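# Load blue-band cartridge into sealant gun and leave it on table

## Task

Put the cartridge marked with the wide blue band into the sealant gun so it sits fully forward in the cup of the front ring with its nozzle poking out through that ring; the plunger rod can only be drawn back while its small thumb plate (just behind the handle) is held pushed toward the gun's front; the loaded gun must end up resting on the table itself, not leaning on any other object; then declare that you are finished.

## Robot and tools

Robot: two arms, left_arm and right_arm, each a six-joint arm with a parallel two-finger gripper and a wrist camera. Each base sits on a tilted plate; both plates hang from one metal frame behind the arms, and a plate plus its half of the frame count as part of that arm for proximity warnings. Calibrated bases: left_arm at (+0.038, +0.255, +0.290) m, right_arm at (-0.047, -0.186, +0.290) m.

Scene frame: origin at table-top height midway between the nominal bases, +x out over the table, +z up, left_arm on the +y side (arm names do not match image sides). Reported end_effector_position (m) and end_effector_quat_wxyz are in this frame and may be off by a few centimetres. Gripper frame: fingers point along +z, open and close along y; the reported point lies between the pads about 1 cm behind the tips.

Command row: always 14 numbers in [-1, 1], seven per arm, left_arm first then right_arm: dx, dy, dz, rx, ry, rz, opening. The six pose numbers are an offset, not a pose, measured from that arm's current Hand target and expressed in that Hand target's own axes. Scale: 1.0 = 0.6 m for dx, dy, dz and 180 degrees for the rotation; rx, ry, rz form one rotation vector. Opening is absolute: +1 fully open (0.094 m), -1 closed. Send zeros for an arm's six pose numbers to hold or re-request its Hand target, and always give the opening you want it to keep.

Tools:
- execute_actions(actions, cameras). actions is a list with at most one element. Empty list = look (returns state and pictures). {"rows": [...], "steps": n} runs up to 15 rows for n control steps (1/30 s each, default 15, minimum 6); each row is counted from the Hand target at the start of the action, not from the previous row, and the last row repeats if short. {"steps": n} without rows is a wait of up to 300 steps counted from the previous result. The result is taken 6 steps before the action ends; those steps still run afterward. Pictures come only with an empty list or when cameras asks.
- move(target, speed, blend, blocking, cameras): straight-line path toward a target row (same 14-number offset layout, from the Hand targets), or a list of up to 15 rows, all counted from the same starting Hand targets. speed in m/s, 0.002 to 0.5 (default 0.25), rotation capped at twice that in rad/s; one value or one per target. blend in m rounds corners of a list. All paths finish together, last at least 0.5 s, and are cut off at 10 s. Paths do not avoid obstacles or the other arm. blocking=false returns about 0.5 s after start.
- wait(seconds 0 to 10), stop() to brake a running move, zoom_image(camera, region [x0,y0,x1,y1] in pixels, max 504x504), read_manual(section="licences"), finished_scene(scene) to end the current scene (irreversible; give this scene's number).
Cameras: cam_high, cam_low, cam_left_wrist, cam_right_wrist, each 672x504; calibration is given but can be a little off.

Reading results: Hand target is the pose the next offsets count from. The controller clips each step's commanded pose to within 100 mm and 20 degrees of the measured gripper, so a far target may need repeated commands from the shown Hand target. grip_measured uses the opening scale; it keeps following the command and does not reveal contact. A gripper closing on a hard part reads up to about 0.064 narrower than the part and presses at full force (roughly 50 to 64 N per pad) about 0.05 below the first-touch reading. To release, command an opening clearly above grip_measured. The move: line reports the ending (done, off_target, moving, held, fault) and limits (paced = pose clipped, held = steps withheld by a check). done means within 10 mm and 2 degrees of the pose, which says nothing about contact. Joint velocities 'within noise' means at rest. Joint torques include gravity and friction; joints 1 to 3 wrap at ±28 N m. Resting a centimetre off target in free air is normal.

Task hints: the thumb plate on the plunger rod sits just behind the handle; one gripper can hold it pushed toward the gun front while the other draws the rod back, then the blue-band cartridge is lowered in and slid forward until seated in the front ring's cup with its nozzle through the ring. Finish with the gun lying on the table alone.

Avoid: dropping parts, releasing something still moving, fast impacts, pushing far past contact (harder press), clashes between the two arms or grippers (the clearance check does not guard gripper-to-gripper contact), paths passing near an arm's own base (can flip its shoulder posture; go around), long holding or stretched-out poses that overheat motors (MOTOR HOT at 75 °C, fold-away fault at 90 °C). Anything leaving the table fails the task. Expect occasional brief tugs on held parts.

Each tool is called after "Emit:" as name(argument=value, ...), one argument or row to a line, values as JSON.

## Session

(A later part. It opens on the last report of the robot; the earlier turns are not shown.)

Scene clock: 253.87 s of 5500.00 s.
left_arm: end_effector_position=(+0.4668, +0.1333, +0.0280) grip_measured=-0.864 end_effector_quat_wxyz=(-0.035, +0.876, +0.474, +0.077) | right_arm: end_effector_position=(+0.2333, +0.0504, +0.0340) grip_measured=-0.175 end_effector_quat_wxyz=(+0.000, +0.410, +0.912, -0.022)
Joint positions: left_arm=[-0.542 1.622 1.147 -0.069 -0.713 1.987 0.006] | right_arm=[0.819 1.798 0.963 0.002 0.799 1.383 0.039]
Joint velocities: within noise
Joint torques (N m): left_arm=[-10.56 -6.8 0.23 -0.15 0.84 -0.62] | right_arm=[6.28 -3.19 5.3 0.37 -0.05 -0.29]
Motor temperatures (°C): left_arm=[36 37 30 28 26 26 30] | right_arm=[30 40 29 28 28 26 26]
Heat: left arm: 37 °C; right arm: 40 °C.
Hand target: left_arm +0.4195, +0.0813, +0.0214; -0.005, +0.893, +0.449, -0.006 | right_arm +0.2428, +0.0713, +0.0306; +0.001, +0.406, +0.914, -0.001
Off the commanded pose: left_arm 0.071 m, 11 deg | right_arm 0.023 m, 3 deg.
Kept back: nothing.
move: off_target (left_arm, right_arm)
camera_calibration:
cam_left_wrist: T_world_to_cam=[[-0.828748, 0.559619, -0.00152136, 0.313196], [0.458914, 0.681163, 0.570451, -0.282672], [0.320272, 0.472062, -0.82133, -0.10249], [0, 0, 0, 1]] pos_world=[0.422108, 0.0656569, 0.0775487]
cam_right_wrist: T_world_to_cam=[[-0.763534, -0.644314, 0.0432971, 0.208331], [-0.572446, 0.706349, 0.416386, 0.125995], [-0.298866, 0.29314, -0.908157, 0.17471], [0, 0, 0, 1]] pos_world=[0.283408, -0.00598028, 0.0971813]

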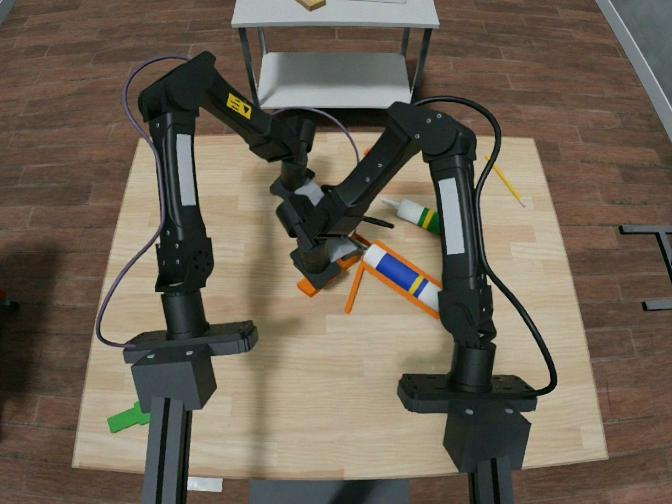

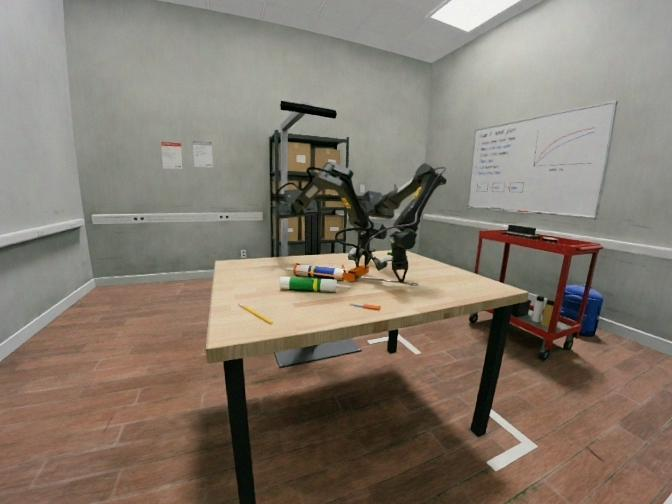

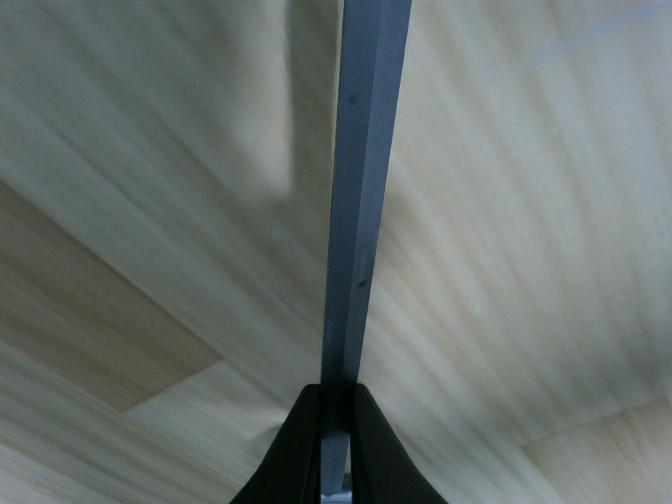

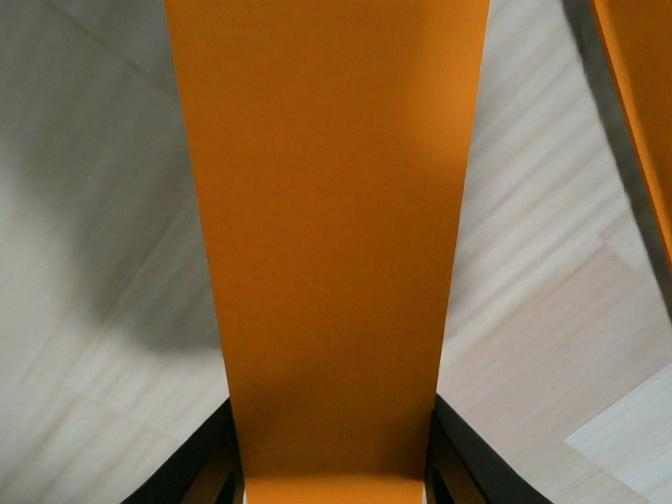

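Emit:
move(
  target=[0.08,0,0.003,0,0,0,-0.98,-0.0055,-0.03,0,0,0,0,-0.45],
  speed=0.06,
  cameras=[],
)

Emit:
execute_actions(
  actions=[
    {"rows":[[0,0,0,0,0,0,-0.98,0,0,0,0,0,0,0.5]],"steps":15},
  ],
)

Emit:
move(
  target=[0,0,0,0,0,0,-0.98,0,0,-0.25,0,0,0,0.5],
  speed=0.2,
  cameras=["cam_high","cam_low","cam_right_wrist"],
)

Emit:
zoom_image(
  camera="cam_high",
  region=[350, 225, 460, 320],
)

Emit:
zoom_image(
  camera="cam_low",
  region=[285, 255, 325, 285],
)

Scene clock: 256.37 s of 5500.00 s.
left_arm: end_effector_position=(+0.4679, +0.1352, +0.0243) grip_measured=-0.864 end_effector_quat_wxyz=(-0.028, +0.886, +0.460, +0.049) | right_arm: end_effector_position=(+0.2326, +0.0502, +0.0335) grip_measured=-0.175 end_effector_quat_wxyz=(+0.003, +0.411, +0.912, -0.019)
Joint positions: left_arm=[-0.512 1.623 1.183 -0.135 -0.642 2.015 0.006] | right_arm=[0.819 1.798 0.949 0.029 0.8 1.375 0.039]
Joint velocities: within noise
Joint torques (N m): left_arm=[-3.81 -10.61 1.95 -0.03 1.05 -0.08] | right_arm=[4.98 -5.14 0.13 0.72 -0.16 -0.33]
Motor temperatures (°C): left_arm=[36 37 30 28 26 26 30] | right_arm=[30 40 29 28 28 26 26]
Heat: left arm: 37 °C; right arm: 40 °C.
Hand target: left_arm +0.4482, +0.1199, +0.0194; -0.005, +0.893, +0.449, -0.006 | right_arm +0.2317, +0.0568, +0.0306; +0.001, +0.406, +0.914, -0.001
Off the commanded pose: left_arm 0.025 m, 7 deg | right_arm 0.007 m, 2 deg.
Kept back: nothing.
move: off_target (left_arm)
No camera images: "cameras" was empty.

Scene clock: 256.67 s of 5500.00 s.
left_arm: end_effector_position=(+0.4651, +0.1369, +0.0228) grip_measured=-0.864 end_effector_quat_wxyz=(-0.029, +0.887, +0.459, +0.043) | right_arm: end_effector_position=(+0.2319, +0.0541, +0.0328) grip_measured=+0.499 end_effector_quat_wxyz=(-0.001, +0.406, +0.914, -0.007)
Joint positions: left_arm=[-0.505 1.623 1.183 -0.148 -0.63 2.015 0.006] | right_arm=[0.818 1.798 0.94 0.058 0.779 1.351 0.07]
Joint velocities: within noise
Joint torques (N m): left_arm=[-4.3 -10.58 2.04 0.02 0.95 -0.06] | right_arm=[5.05 -5.12 0.75 0.37 -0.08 -0.14]
Motor temperatures (°C): left_arm=[36 37 30 28 26 26 30] | right_arm=[30 40 29 28 28 26 26]
Heat: left arm: 37 °C; right arm: 40 °C.
Hand target: left_arm +0.4482, +0.1198, +0.0194; -0.005, +0.893, +0.449, -0.006 | right_arm +0.2316, +0.0569, +0.0307; +0.001, +0.406, +0.914, -0.001
Steps of this call (1-9: this action's first 9). Readings (end_effector_position of left_arm | right_arm):
1: (+0.4679, +0.1351, +0.0242) | (+0.2330, +0.0508, +0.0335)
2: (+0.4671, +0.1354, +0.0238) | (+0.2319, +0.0526, +0.0331)
4: (+0.4655, +0.1367, +0.0231) | (+0.2311, +0.0529, +0.0329)
8: (+0.4651, +0.1369, +0.0228) | (+0.2316, +0.0539, +0.0328)
9: the state above

Scene clock: 258.50 s of 5500.00 s.
left_arm: end_effector_position=(+0.4651, +0.1369, +0.0228) grip_measured=-0.864 end_effector_quat_wxyz=(-0.029, +0.887, +0.459, +0.043) | right_arm: end_effector_position=(+0.2280, +0.0522, +0.1722) grip_measured=+0.499 end_effector_quat_wxyz=(-0.008, +0.407, +0.914, -0.007)
Joint positions: left_arm=[-0.505 1.623 1.183 -0.148 -0.63 2.015 0.006] | right_arm=[1.171 1.522 1.004 -0.644 0.966 1.816 0.07]
Joint velocities: within noise
Joint torques (N m): left_arm=[-4.31 -10.56 2.06 0.03 0.95 -0.06] | right_arm=[7.17 -3.6 4.21 -0.21 0.21 0.1]
Motor temperatures (°C): left_arm=[36 38 30 28 26 26 30] | right_arm=[30 40 29 28 28 26 26]
Heat: left arm: 38 °C; right arm: 40 °C.
Hand target: left_arm +0.4481, +0.1198, +0.0194; -0.005, +0.893, +0.449, -0.006 | right_arm +0.2314, +0.0570, +0.1806; +0.001, +0.406, +0.914, -0.001
Off your previous action's commanded pose at its last step (step 6 of this call): left_arm 0.024 m, 6 deg | right_arm 0.003 m, 1 deg.
Off the commanded pose: left_arm 0.024 m, 6 deg | right_arm 0.010 m, 1 deg.
Kept back: nothing.
move: off_target (left_arm)
camera_calibration:
cam_right_wrist: T_world_to_cam=[[-0.75922, -0.650426, 0.0230275, 0.20229], [-0.575788, 0.687751, 0.442116, 0.0613962], [-0.303401, 0.322405, -0.896662, 0.295632], [0, 0, 0, 1]] pos_world=[0.278629, -0.00596395, 0.233279]
Images, in order (width x height): cam_high 672x504, cam_low 672x504, cam_right_wrist 672x504.

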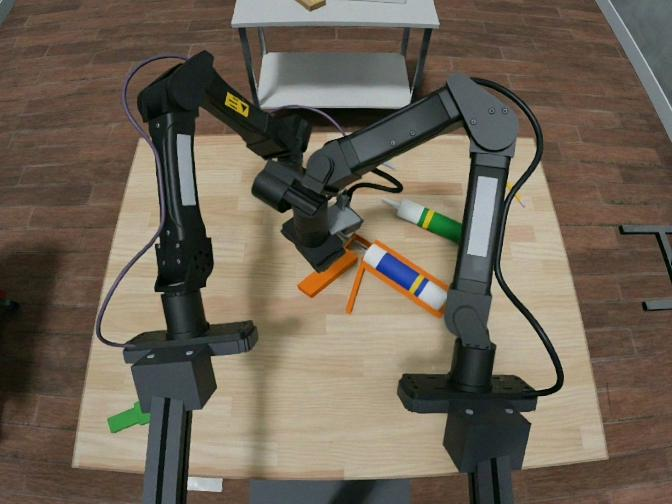

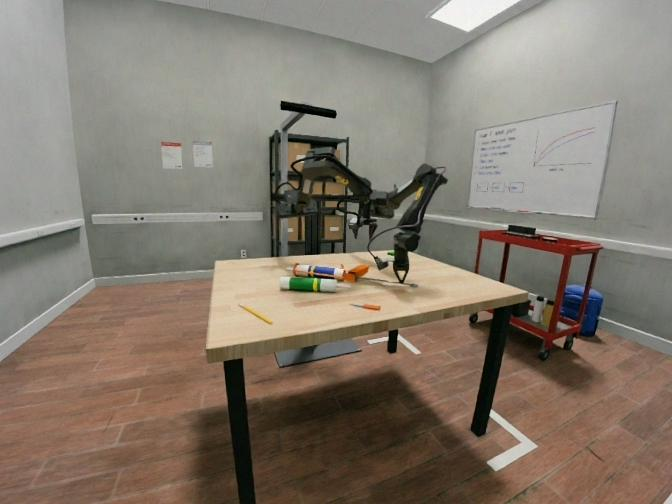

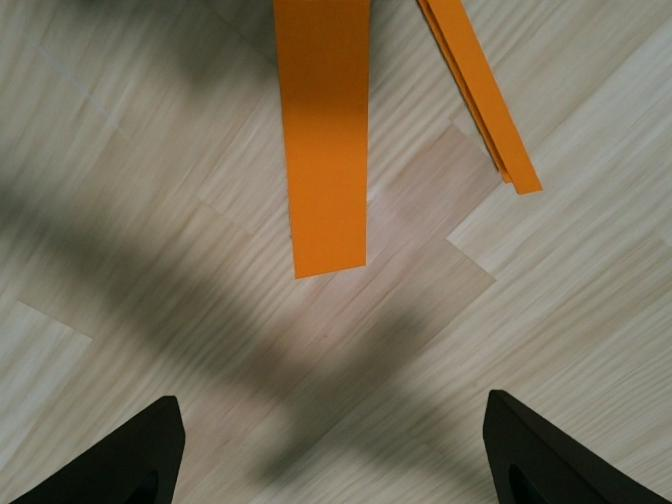

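Scaled by 4.582 from the camera's 672x504 image, which has a finer 960x720 frame.

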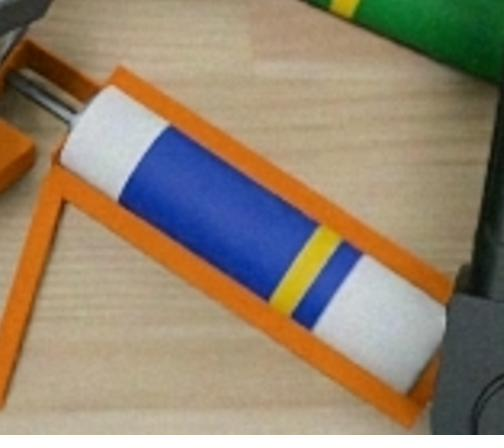

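Scaled by 12.600 from the camera's 672x504 image, which has a finer 960x720 frame.

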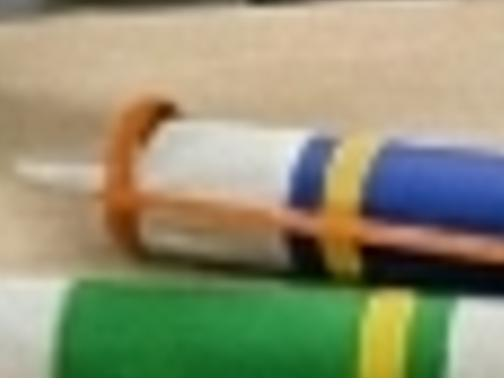

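Emit:
move(
  target=[0,0,0,0,0,0,-0.98,-0.2637,-0.2575,0.033,0,0,-0.567,0.5],
  speed=0.3,
  cameras=["cam_high","cam_right_wrist"],
)

Emit:
zoom_image(
  camera="cam_right_wrist",
  region=[200, 0, 500, 225],
)

Scene clock: 262.93 s of 5500.00 s.
left_arm: end_effector_position=(+0.4651, +0.1369, +0.0228) grip_measured=-0.864 end_effector_quat_wxyz=(-0.029, +0.887, +0.459, +0.043) | right_arm: end_effector_position=(+0.2168, -0.1675, +0.1598) grip_measured=+0.499 end_effector_quat_wxyz=(-0.023, -0.457, +0.889, -0.006)
Joint positions: left_arm=[-0.505 1.623 1.183 -0.148 -0.63 2.015 0.006] | right_arm=[0.381 0.584 0.469 -0.518 0.455 -0.763 0.07]
Joint velocities: within noise
Joint torques (N m): left_arm=[-4.31 -10.58 2.06 0.02 0.95 -0.06] | right_arm=[-0.64 -5.08 3.1 0.46 -0.18 -0.14]
Motor temperatures (°C): left_arm=[35 39 30 28 26 26 30] | right_arm=[29 40 29 28 28 26 26]
Heat: left arm: 39 °C; right arm: 40 °C.
Hand target: left_arm +0.4481, +0.1198, +0.0194; -0.005, +0.893, +0.449, -0.006 | right_arm +0.2231, -0.1640, +0.1612; +0.000, -0.455, +0.890, -0.001
Off the commanded pose: left_arm 0.024 m, 6 deg | right_arm 0.007 m, 3 deg.
Kept back: nothing.
move: off_target (left_arm, right_arm)
camera_calibration:
cam_right_wrist: T_world_to_cam=[[0.798457, -0.602019, -0.00636715, -0.273704], [-0.526954, -0.703936, 0.476228, -0.0376048], [-0.29118, -0.376892, -0.879299, 0.229329], [0, 0, 0, 1]] pos_world=[0.265501, -0.104814, 0.217814]
Images, in order (width x height): cam_high 672x504, cam_right_wrist 672x504.

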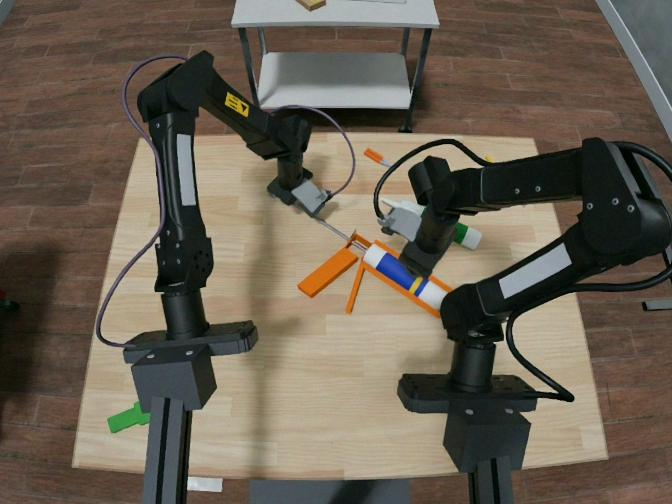

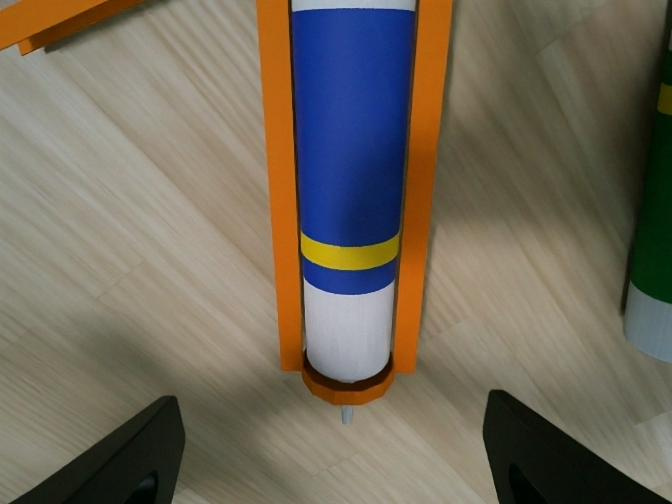

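Scaled by 1.680 from the camera's 672x504 image, which has a finer 960x720 frame.

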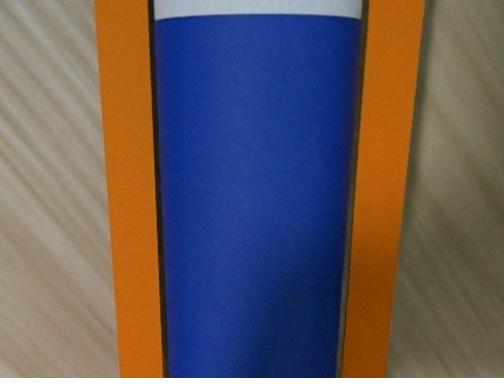

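Emit:
zoom_image(
  camera="cam_right_wrist",
  region=[270, 320, 430, 440],
)

Scaled by 3.150 from the camera's 672x504 image, which has a finer 960x720 frame.

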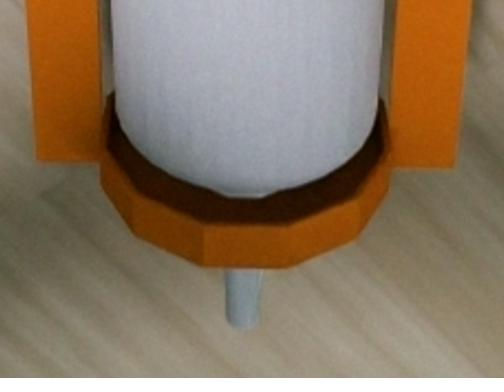

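Emit:
move(
  target=[0,0,0,0,0,0,-0.98,0,-0.011,0.125,0,0,0.007,0.45],
  speed=0.15,
  cameras=["cam_high","cam_right_wrist"],
)

Scene clock: 265.77 s of 5500.00 s.
left_arm: end_effector_position=(+0.4651, +0.1369, +0.0228) grip_measured=-0.864 end_effector_quat_wxyz=(-0.029, +0.887, +0.459, +0.043) | right_arm: end_effector_position=(+0.2283, -0.1711, +0.0901) grip_measured=+0.451 end_effector_quat_wxyz=(-0.008, -0.440, +0.898, -0.009)
Joint positions: left_arm=[-0.505 1.623 1.183 -0.148 -0.63 2.015 0.006] | right_arm=[0.167 0.923 0.413 -0.046 0.271 -0.864 0.068]
Joint velocities: within noise
Joint torques (N m): left_arm=[-4.31 -10.58 2.06 0.02 0.95 -0.06] | right_arm=[-0.17 -3.3 1.61 0.56 -0.16 -0.14]
Motor temperatures (°C): left_arm=[35 39 30 28 26 26 30] | right_arm=[29 40 29 28 28 26 26]
Heat: left arm: 39 °C; right arm: 40 °C.
Hand target: left_arm +0.4481, +0.1198, +0.0194; -0.005, +0.893, +0.449, -0.006 | right_arm +0.2285, -0.1680, +0.0862; +0.000, -0.446, +0.895, -0.001
Off the commanded pose: left_arm 0.024 m, 6 deg | right_arm 0.005 m, 1 deg.
Kept back: nothing.
move: off_target (left_arm)
camera_calibration:
cam_right_wrist: T_world_to_cam=[[0.775131, -0.631692, 0.0117, -0.286908], [-0.567161, -0.687549, 0.453435, 0.0131199], [-0.278387, -0.358108, -0.891212, 0.171445], [0, 0, 0, 1]] pos_world=[0.27756, -0.110821, 0.150202]
Images, in order (width x height): cam_high 672x504, cam_right_wrist 672x504.

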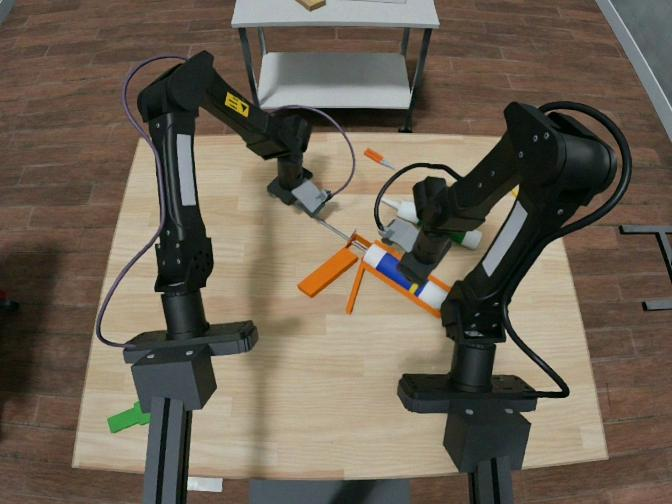

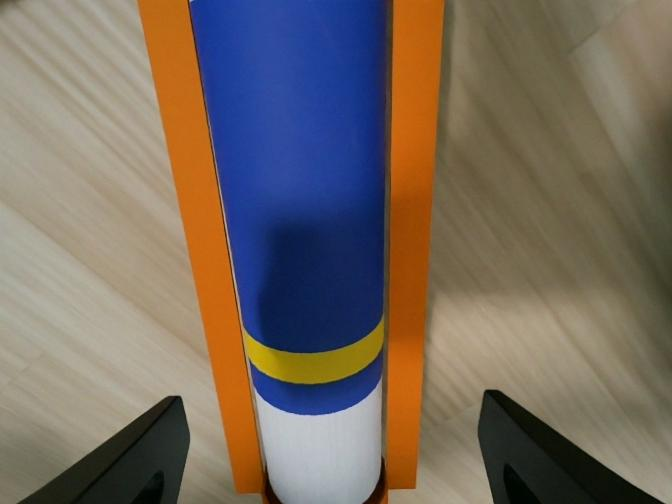

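Emit:
move(
  target=[0,0,0,0,0,0,-0.98,0,0.012,0.08,0,0,-0.005,0.4],
  speed=0.1,
  cameras=["cam_low","cam_right_wrist"],
)

Emit:
zoom_image(
  camera="cam_low",
  region=[285, 245, 375, 300],
)

Scene clock: 267.57 s of 5500.00 s.
left_arm: end_effector_position=(+0.4655, +0.1368, +0.0228) grip_measured=-0.864 end_effector_quat_wxyz=(-0.029, +0.887, +0.459, +0.043) | right_arm: end_effector_position=(+0.2191, -0.1665, +0.0419) grip_measured=+0.401 end_effector_quat_wxyz=(-0.011, -0.448, +0.894, -0.007)
Joint positions: left_arm=[-0.505 1.623 1.183 -0.146 -0.63 2.015 0.006] | right_arm=[0.131 1.216 0.408 0.249 0.24 -0.898 0.066]
Joint velocities: within noise
Joint torques (N m): left_arm=[-4.31 -10.56 2.06 0.02 0.95 -0.06] | right_arm=[0.13 -3.78 0.84 0.55 -0.15 -0.14]
Motor temperatures (°C): left_arm=[35 40 30 28 26 26 30] | right_arm=[29 39 29 28 28 26 26]
Heat: left arm: 40 °C; right arm: 39 °C.
Hand target: left_arm +0.4481, +0.1198, +0.0194; -0.005, +0.893, +0.449, -0.006 | right_arm +0.2228, -0.1636, +0.0382; +0.000, -0.453, +0.892, -0.001
Off the commanded pose: left_arm 0.024 m, 6 deg | right_arm 0.006 m, 2 deg.
Kept back: nothing.
move: off_target (left_arm)
camera_calibration:
cam_right_wrist: T_world_to_cam=[[0.785322, -0.619066, 0.00514641, -0.276165], [-0.552291, -0.69681, 0.457636, 0.0279775], [-0.279721, -0.362234, -0.889125, 0.127086], [0, 0, 0, 1]] pos_world=[0.267878, -0.105434, 0.101613]
Images, in order (width x height): cam_low 672x504, cam_right_wrist 672x504.

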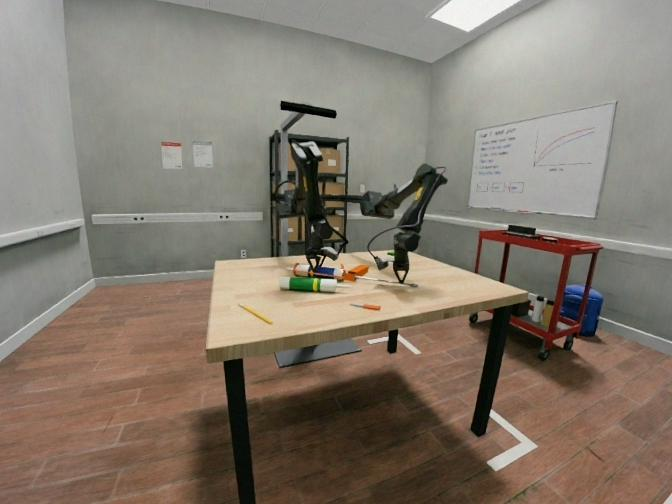

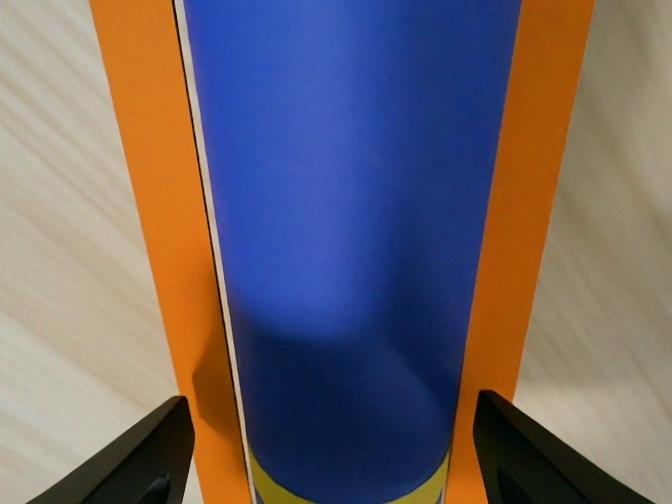

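Scaled by 5.600 from the camera's 672x504 image, which has a finer 960x720 frame.

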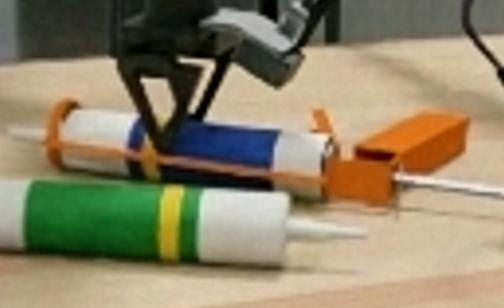

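Emit:
execute_actions(
  actions=[
    {"rows":[[0,0,0,0,0,0,-0.98,0,0,0,0,0,0,0.34],[0,0,0,0,0,0,-0.98,0,0,0,0,0,0,0.28],[0,0,0,0,0,0,-0.98,0,0,0,0,0,0,0.22],[0,0,0,0,0,0,-0.98,0,0,0,0,0,0,0.17],[0,0,0,0,0,0,-0.98,0,0,0,0,0,0,0.12],[0,0,0,0,0,0,-0.98,0,0,0,0,0,0,0.07],[0,0,0,0,0,0,-0.98,0,0,0,0,0,0,0.02],[0,0,0,0,0,0,-0.98,0,0,0,0,0,0,-0.03],[0,0,0,0,0,0,-0.98,0,0,0,0,0,0,-0.08],[0,0,0,0,0,0,-0.98,0,0,0,0,0,0,-0.14],[0,0,0,0,0,0,-0.98,0,0,0,0,0,0,-0.2],[0,0,0,0,0,0,-0.98,0,0,0,0,0,0,-0.25]],"steps":15},
  ],
)

Emit:
wait(
  seconds=0.4,
  cameras=["cam_low","cam_right_wrist"],
)

Emit:
zoom_image(
  camera="cam_low",
  region=[285, 245, 375, 300],
)

Scene clock: 268.37 s of 5500.00 s.
left_arm: end_effector_position=(+0.4655, +0.1368, +0.0228) grip_measured=-0.864 end_effector_quat_wxyz=(-0.029, +0.887, +0.459, +0.043) | right_arm: end_effector_position=(+0.2216, -0.1675, +0.0417) grip_measured=-0.042 end_effector_quat_wxyz=(-0.008, -0.447, +0.895, -0.010)
Joint positions: left_arm=[-0.505 1.623 1.183 -0.146 -0.63 2.015 0.006] | right_arm=[0.128 1.216 0.408 0.259 0.24 -0.9 0.045]
Joint velocities: left_arm=[within noise] | right_arm=[0.017 0.012 0.007 0.007 0.037 -0.007 -0.057]
Joint torques (N m): left_arm=[-4.3 -10.58 2.06 0.02 0.94 -0.05] | right_arm=[0.34 -3.78 0.81 0.47 -0.17 -0.14]
Motor temperatures (°C): left_arm=[35 40 30 28 26 26 30] | right_arm=[29 39 29 28 28 26 26]
Heat: left arm: 40 °C; right arm: 39 °C.
Hand target: left_arm +0.4481, +0.1198, +0.0194; -0.005, +0.893, +0.449, -0.006 | right_arm +0.2227, -0.1637, +0.0382; +0.000, -0.453, +0.892, -0.001
Steps of this call (1-15: nothing new was sent; 16-24: this action's first 9). Readings (end_effector_position of left_arm | right_arm):
16: (+0.4655, +0.1368, +0.0228) | (+0.2195, -0.1665, +0.0419)
17: (+0.4655, +0.1368, +0.0228) | (+0.2194, -0.1665, +0.0418)
19: (+0.4655, +0.1368, +0.0228) | (+0.2194, -0.1665, +0.0418)
23: (+0.4655, +0.1368, +0.0228) | (+0.2212, -0.1674, +0.0417)
24: the state above

Scene clock: 268.97 s of 5500.00 s.
left_arm: end_effector_position=(+0.4655, +0.1368, +0.0228) grip_measured=-0.864 end_effector_quat_wxyz=(-0.029, +0.887, +0.459, +0.043) | right_arm: end_effector_position=(+0.2216, -0.1675, +0.0417) grip_measured=-0.077 end_effector_quat_wxyz=(-0.008, -0.447, +0.895, -0.010)
Joint positions: left_arm=[-0.505 1.623 1.183 -0.146 -0.63 2.015 0.006] | right_arm=[0.128 1.216 0.408 0.259 0.24 -0.9 0.043]
Joint velocities: within noise
Joint torques (N m): left_arm=[-4.31 -10.56 2.06 0.03 0.95 -0.06] | right_arm=[0.35 -3.78 0.83 0.48 -0.16 -0.14]
Motor temperatures (°C): left_arm=[34 40 30 28 26 26 30] | right_arm=[29 39 29 28 28 26 26]
Heat: left arm: 40 °C; right arm: 39 °C.
Hand target: left_arm +0.4481, +0.1198, +0.0194; -0.005, +0.893, +0.449, -0.006 | right_arm +0.2227, -0.1637, +0.0382; +0.000, -0.453, +0.892, -0.001
Off the commanded pose: left_arm 0.024 m, 6 deg | right_arm 0.005 m, 2 deg.
Steps of this call (1-6: your previous action's last 6; 7-18: nothing new was sent). Readings (end_effector_position of left_arm | right_arm):
1: (+0.4655, +0.1368, +0.0228) | (+0.2216, -0.1675, +0.0417)
2: (+0.4655, +0.1368, +0.0228) | (+0.2216, -0.1675, +0.0417)
4: (+0.4655, +0.1368, +0.0228) | (+0.2216, -0.1675, +0.0417)
8: (+0.4655, +0.1368, +0.0228) | (+0.2216, -0.1675, +0.0417)
18: the state above
camera_calibration:
cam_right_wrist: T_world_to_cam=[[0.783839, -0.6208, 0.0142895, -0.279047], [-0.558315, -0.694499, 0.453823, 0.0306351], [-0.271809, -0.363702, -0.890977, 0.125312], [0, 0, 0, 1]] pos_world=[0.269893, -0.10638, 0.101735]
Images, in order (width x height): cam_low 672x504, cam_right_wrist 672x504.

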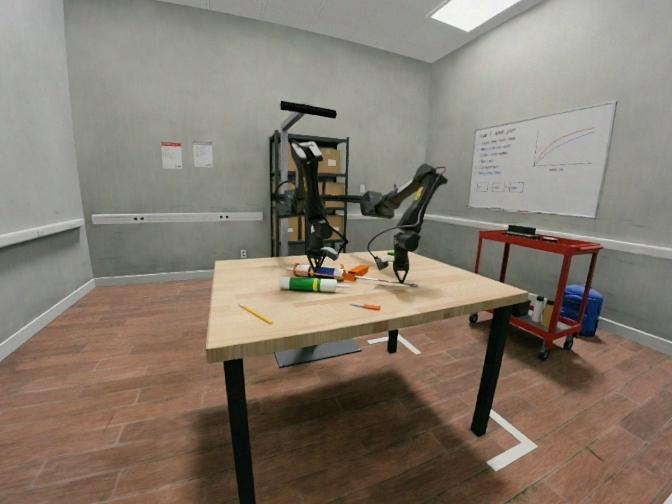

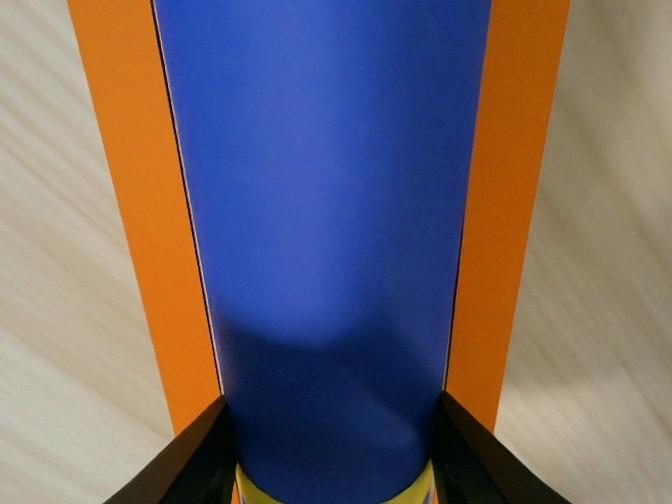

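Scaled by 5.600 from the camera's 672x504 image, which has a finer 960x720 frame.

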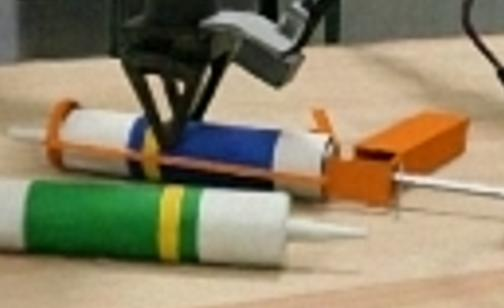

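Emit:
execute_actions(
  actions=[
    {"rows":[[0,0,0,0,0,0,-0.98,0,0,0,0,0,0,0.15]],"steps":12},
  ],
)

Emit:
move(
  target=[0,0,0,0,0,0,-0.98,0,0,0.01,0,0,0,0.15],
  speed=0.1,
  cameras=["cam_low","cam_right_wrist"],
)

Scene clock: 269.57 s of 5500.00 s.
left_arm: end_effector_position=(+0.4655, +0.1368, +0.0228) grip_measured=-0.864 end_effector_quat_wxyz=(-0.029, +0.887, +0.459, +0.043) | right_arm: end_effector_position=(+0.2216, -0.1675, +0.0417) grip_measured=+0.149 end_effector_quat_wxyz=(-0.008, -0.451, +0.893, -0.010)
Joint positions: left_arm=[-0.505 1.623 1.183 -0.146 -0.63 2.015 0.006] | right_arm=[0.128 1.216 0.408 0.259 0.24 -0.909 0.054]
Joint velocities: within noise
Joint torques (N m): left_arm=[-4.3 -10.56 2.06 0.02 0.95 -0.05] | right_arm=[0.34 -3.79 0.83 0.47 -0.16 -0.14]
Motor temperatures (°C): left_arm=[34 40 30 28 26 26 30] | right_arm=[29 39 29 28 28 26 26]
Heat: left arm: 40 °C; right arm: 39 °C.
Hand target: left_arm +0.4481, +0.1198, +0.0194; -0.005, +0.893, +0.449, -0.006 | right_arm +0.2227, -0.1637, +0.0382; +0.000, -0.453, +0.892, -0.001
Steps of this call (1-12: nothing new was sent; 13-18: this action's first 6). Readings (end_effector_position of left_arm | right_arm):
13: (+0.4655, +0.1368, +0.0228) | (+0.2216, -0.1675, +0.0417)
14: (+0.4655, +0.1368, +0.0228) | (+0.2216, -0.1675, +0.0417)
16: (+0.4655, +0.1368, +0.0228) | (+0.2216, -0.1675, +0.0417)
18: the state above

Scene clock: 270.50 s of 5500.00 s.
left_arm: end_effector_position=(+0.4651, +0.1369, +0.0228) grip_measured=-0.864 end_effector_quat_wxyz=(-0.029, +0.887, +0.459, +0.043) | right_arm: end_effector_position=(+0.2207, -0.1673, +0.0368) grip_measured=+0.149 end_effector_quat_wxyz=(-0.009, -0.447, +0.894, -0.010)
Joint positions: left_arm=[-0.505 1.623 1.183 -0.148 -0.63 2.015 0.006] | right_arm=[0.125 1.246 0.414 0.281 0.239 -0.901 0.054]
Joint velocities: within noise
Joint torques (N m): left_arm=[-4.31 -10.56 2.06 0.03 0.95 -0.06] | right_arm=[0.13 -3.47 0.83 0.55 -0.2 -0.15]
Motor temperatures (°C): left_arm=[34 40 30 28 26 26 30] | right_arm=[29 39 29 28 28 26 26]
Heat: left arm: 40 °C; right arm: 39 °C.
Hand target: left_arm +0.4481, +0.1198, +0.0194; -0.005, +0.893, +0.449, -0.006 | right_arm +0.2228, -0.1637, +0.0322; +0.000, -0.453, +0.892, -0.001
Off your previous action's commanded pose at its last step (step 6 of this call): left_arm 0.024 m, 6 deg | right_arm 0.005 m, 1 deg.
Off the commanded pose: left_arm 0.024 m, 6 deg | right_arm 0.006 m, 2 deg.
Kept back: nothing.
move: off_target (left_arm)
camera_calibration:
cam_right_wrist: T_world_to_cam=[[0.784315, -0.620243, 0.01219, -0.278061], [-0.5562, -0.694357, 0.456629, 0.0319587], [-0.274756, -0.364921, -0.889574, 0.121177], [0, 0, 0, 1]] pos_world=[0.269157, -0.106055, 0.0965925]
Images, in order (width x height): cam_low 672x504, cam_right_wrist 672x504.

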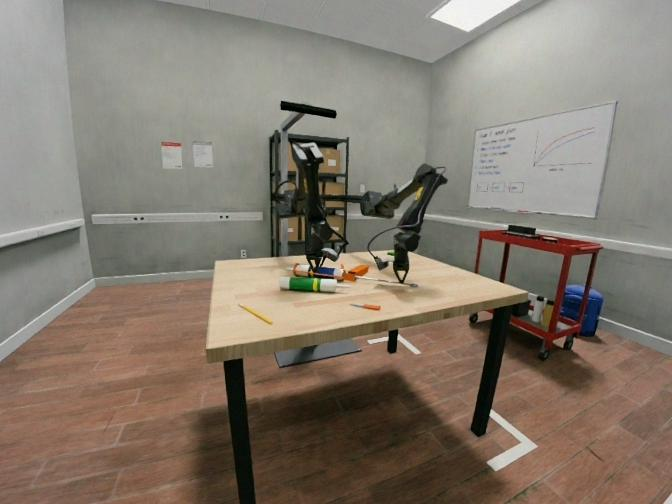

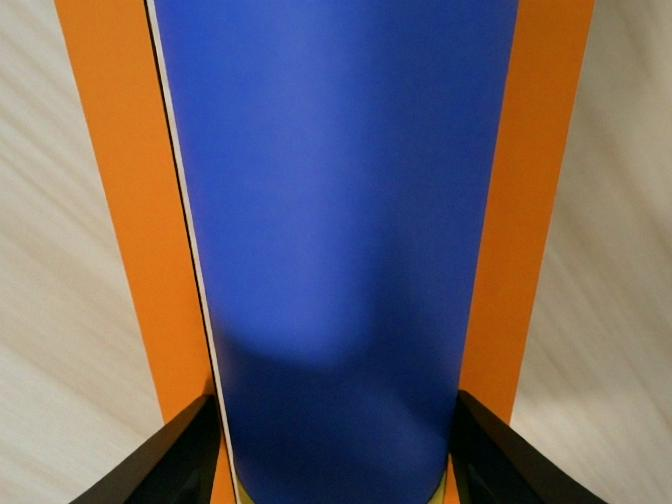

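Close again and see the width.

Emit:
execute_actions(
  actions=[
    {"rows":[[0,0,0,0,0,0,-0.98,0,0,0,0,0,0,0.09],[0,0,0,0,0,0,-0.98,0,0,0,0,0,0,0.04],[0,0,0,0,0,0,-0.98,0,0,0,0,0,0,-0.01],[0,0,0,0,0,0,-0.98,0,0,0,0,0,0,-0.06],[0,0,0,0,0,0,-0.98,0,0,0,0,0,0,-0.12],[0,0,0,0,0,0,-0.98,0,0,0,0,0,0,-0.18],[0,0,0,0,0,0,-0.98,0,0,0,0,0,0,-0.25]],"steps":15},
  ],
)

Emit:
wait(
  seconds=0.2,
  cameras=["cam_low","cam_right_wrist"],
)

Emit:
zoom_image(
  camera="cam_low",
  region=[285, 255, 325, 285],
)

Scene clock: 271.10 s of 5500.00 s.
left_arm: end_effector_position=(+0.4655, +0.1368, +0.0228) grip_measured=-0.864 end_effector_quat_wxyz=(-0.029, +0.887, +0.459, +0.043) | right_arm: end_effector_position=(+0.2218, -0.1679, +0.0367) grip_measured=-0.008 end_effector_quat_wxyz=(-0.008, -0.446, +0.895, -0.011)
Joint positions: left_arm=[-0.505 1.623 1.183 -0.146 -0.63 2.015 0.006] | right_arm=[0.123 1.246 0.414 0.285 0.239 -0.901 0.047]
Joint velocities: within noise
Joint torques (N m): left_arm=[-4.31 -10.56 2.06 0.02 0.95 -0.06] | right_arm=[0.27 -3.48 0.84 0.52 -0.2 -0.15]
Motor temperatures (°C): left_arm=[34 40 30 28 26 26 30] | right_arm=[29 39 29 28 28 26 26]
Heat: left arm: 40 °C; right arm: 39 °C.
Hand target: left_arm +0.4481, +0.1198, +0.0194; -0.005, +0.893, +0.449, -0.006 | right_arm +0.2227, -0.1637, +0.0322; +0.000, -0.453, +0.892, -0.001
Steps of this call (1-9: nothing new was sent; 10-18: this action's first 9). Readings (end_effector_position of left_arm | right_arm):
10: (+0.4655, +0.1368, +0.0228) | (+0.2210, -0.1674, +0.0368)
11: (+0.4655, +0.1368, +0.0228) | (+0.2214, -0.1677, +0.0367)
13: (+0.4655, +0.1368, +0.0228) | (+0.2218, -0.1679, +0.0367)
17: (+0.4655, +0.1368, +0.0228) | (+0.2218, -0.1679, +0.0367)
18: the state above

Scene clock: 271.50 s of 5500.00 s.
left_arm: end_effector_position=(+0.4655, +0.1368, +0.0228) grip_measured=-0.864 end_effector_quat_wxyz=(-0.029, +0.887, +0.459, +0.043) | right_arm: end_effector_position=(+0.2218, -0.1679, +0.0367) grip_measured=-0.008 end_effector_quat_wxyz=(-0.008, -0.446, +0.895, -0.011)
Joint positions: left_arm=[-0.505 1.623 1.183 -0.146 -0.63 2.015 0.006] | right_arm=[0.123 1.246 0.414 0.285 0.239 -0.901 0.047]
Joint velocities: within noise
Joint torques (N m): left_arm=[-4.31 -10.58 2.06 0.03 0.94 -0.06] | right_arm=[0.27 -3.48 0.83 0.51 -0.2 -0.15]
Motor temperatures (°C): left_arm=[34 40 30 28 26 26 30] | right_arm=[29 39 29 28 28 26 26]
Heat: left arm: 40 °C; right arm: 39 °C.
Hand target: left_arm +0.4481, +0.1198, +0.0194; -0.005, +0.893, +0.449, -0.006 | right_arm +0.2227, -0.1637, +0.0322; +0.000, -0.453, +0.892, -0.001
Off the commanded pose: left_arm 0.024 m, 6 deg | right_arm 0.006 m, 2 deg.
Steps of this call (1-6: your previous action's last 6; 7-12: nothing new was sent). Readings (end_effector_position of left_arm | right_arm):
1: (+0.4655, +0.1368, +0.0228) | (+0.2218, -0.1679, +0.0367)
2: (+0.4655, +0.1368, +0.0228) | (+0.2218, -0.1679, +0.0367)
4: (+0.4655, +0.1368, +0.0228) | (+0.2218, -0.1679, +0.0367)
8: (+0.4655, +0.1368, +0.0228) | (+0.2218, -0.1679, +0.0367)
12: the state above
camera_calibration:
cam_right_wrist: T_world_to_cam=[[0.783052, -0.621736, 0.016534, -0.279449], [-0.559514, -0.692579, 0.455279, 0.0332418], [-0.271612, -0.365758, -0.890195, 0.120352], [0, 0, 0, 1]] pos_world=[0.270112, -0.106701, 0.0966232]
Images, in order (width x height): cam_low 672x504, cam_right_wrist 672x504.

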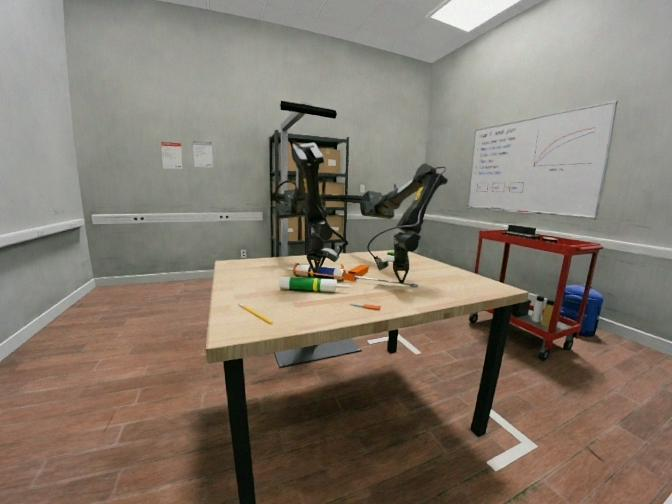

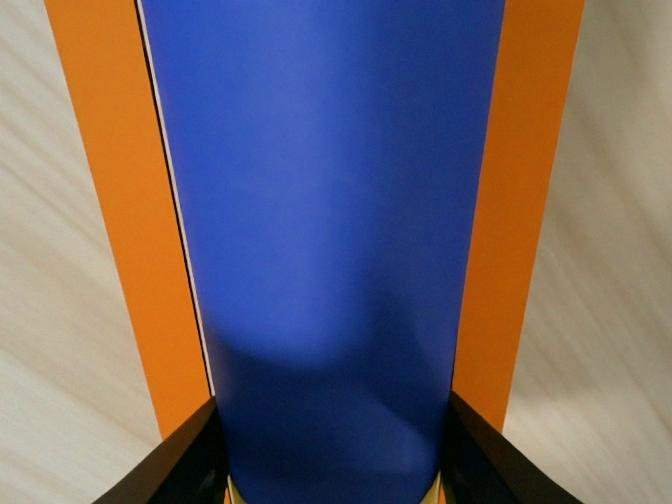

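Scaled by 12.600 from the camera's 672x504 image, which has a finer 960x720 frame.

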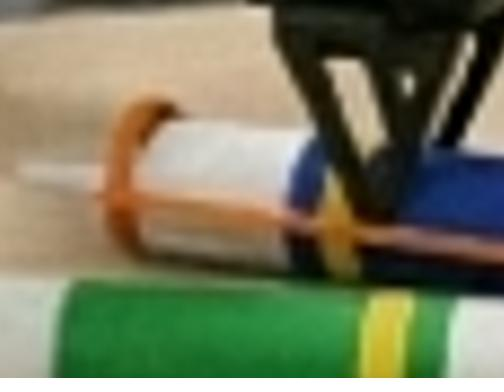

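Emit:
move(
  target=[0,0,0,0,0,0,-0.98,0,0,-0.013,0,0,0,-0.25],
  speed=0.05,
  cameras=["cam_low","cam_right_wrist"],
)

Emit:
zoom_image(
  camera="cam_low",
  region=[285, 255, 325, 285],
)

Scene clock: 272.63 s of 5500.00 s.
left_arm: end_effector_position=(+0.4655, +0.1368, +0.0228) grip_measured=-0.864 end_effector_quat_wxyz=(-0.029, +0.887, +0.459, +0.043) | right_arm: end_effector_position=(+0.2218, -0.1679, +0.0367) grip_measured=-0.008 end_effector_quat_wxyz=(-0.008, -0.446, +0.895, -0.011)
Joint positions: left_arm=[-0.505 1.623 1.183 -0.146 -0.63 2.015 0.006] | right_arm=[0.123 1.246 0.414 0.285 0.239 -0.901 0.047]
Joint velocities: within noise
Joint torques (N m): left_arm=[-4.31 -10.58 2.07 0.03 0.95 -0.06] | right_arm=[0.88 -6.78 0.09 0.12 -0.13 -0.11]
Motor temperatures (°C): left_arm=[34 41 30 28 26 26 30] | right_arm=[28 39 29 28 28 26 26]
Heat: left arm: 41 °C; right arm: 39 °C.
Hand target: left_arm +0.4481, +0.1198, +0.0194; -0.005, +0.893, +0.449, -0.006 | right_arm +0.2227, -0.1637, +0.0400; +0.000, -0.453, +0.892, -0.001
Off the commanded pose: left_arm 0.024 m, 6 deg | right_arm 0.005 m, 2 deg.
Kept back: nothing.
move: off_target (left_arm)
camera_calibration:
cam_right_wrist: T_world_to_cam=[[0.783052, -0.621736, 0.016534, -0.279449], [-0.559514, -0.692579, 0.455279, 0.0332418], [-0.271612, -0.365758, -0.890195, 0.120352], [0, 0, 0, 1]] pos_world=[0.270112, -0.106701, 0.0966232]
Images, in order (width x height): cam_low 672x504, cam_right_wrist 672x504.

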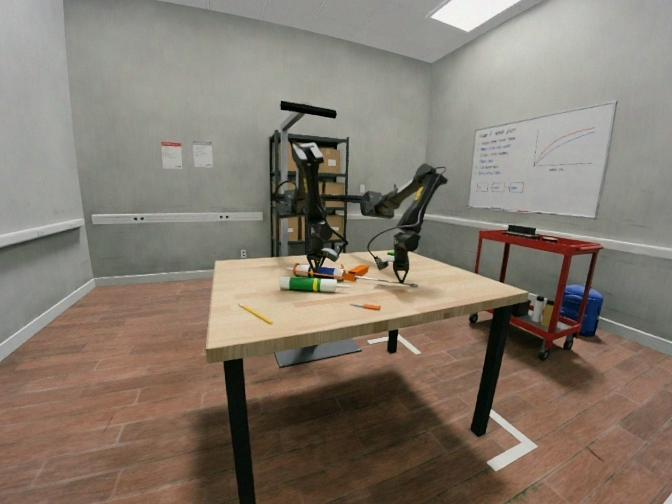

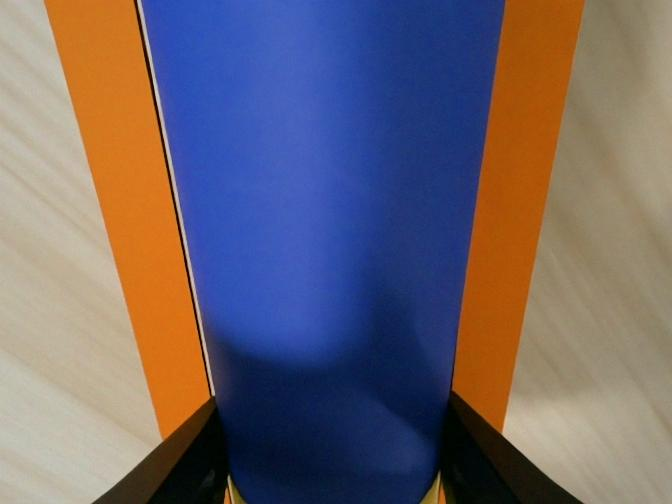

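Scaled by 12.600 from the camera's 672x504 image, which has a finer 960x720 frame.

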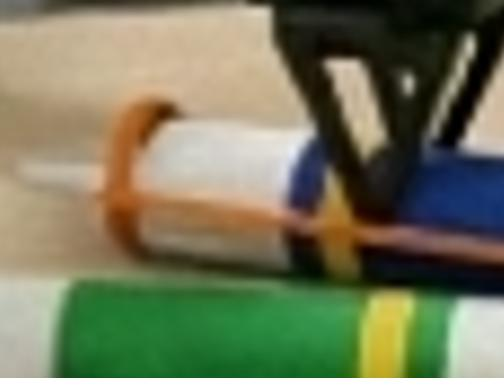

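Emit:
move(
  target=[0,0,0,0,0,0,-0.98,0,0,-0.012,0,0,0,-0.25],
  speed=0.05,
  cameras=["cam_low"],
)

Emit:
zoom_image(
  camera="cam_low",
  region=[285, 255, 325, 285],
)

Scene clock: 273.57 s of 5500.00 s.
left_arm: end_effector_position=(+0.4648, +0.1355, +0.0224) grip_measured=-0.864 end_effector_quat_wxyz=(-0.025, +0.887, +0.459, +0.040) | right_arm: end_effector_position=(+0.2189, -0.1687, +0.0400) grip_measured=-0.008 end_effector_quat_wxyz=(-0.011, -0.448, +0.894, -0.010)
Joint positions: left_arm=[-0.503 1.623 1.183 -0.148 -0.619 2.015 0.006] | right_arm=[0.123 1.225 0.407 0.264 0.239 -0.903 0.047]
Joint velocities: within noise
Joint torques (N m): left_arm=[-4.4 -10.52 2.09 0.02 0.84 -0.05] | right_arm=[1.47 -8.34 0.16 -0.01 -0.09 -0.07]
Motor temperatures (°C): left_arm=[34 41 30 28 26 26 30] | right_arm=[28 39 29 28 28 26 26]
Heat: left arm: 41 °C; right arm: 39 °C.
Hand target: left_arm +0.4481, +0.1198, +0.0194; -0.005, +0.893, +0.449, -0.006 | right_arm +0.2228, -0.1637, +0.0472; +0.000, -0.453, +0.892, -0.001
Off the commanded pose: left_arm 0.023 m, 6 deg | right_arm 0.010 m, 2 deg.
Kept back: nothing.
move: off_target (left_arm)
Images, in order (width x height): cam_low 672x504.

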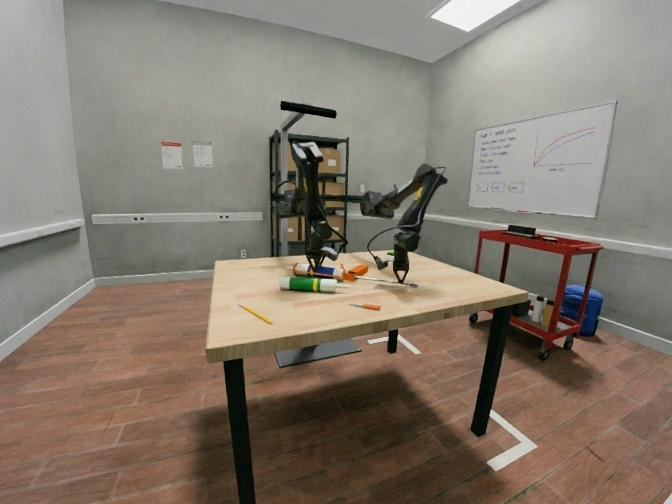

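Scaled by 12.600 from the camera's 672x504 image, which has a finer 960x720 frame.

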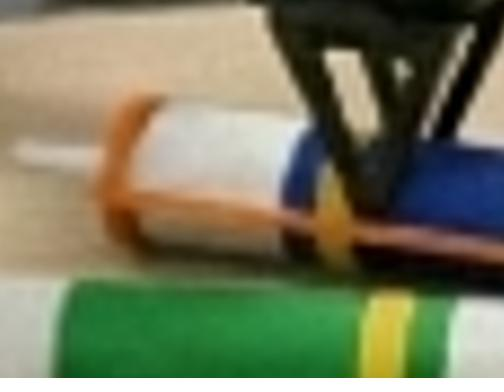

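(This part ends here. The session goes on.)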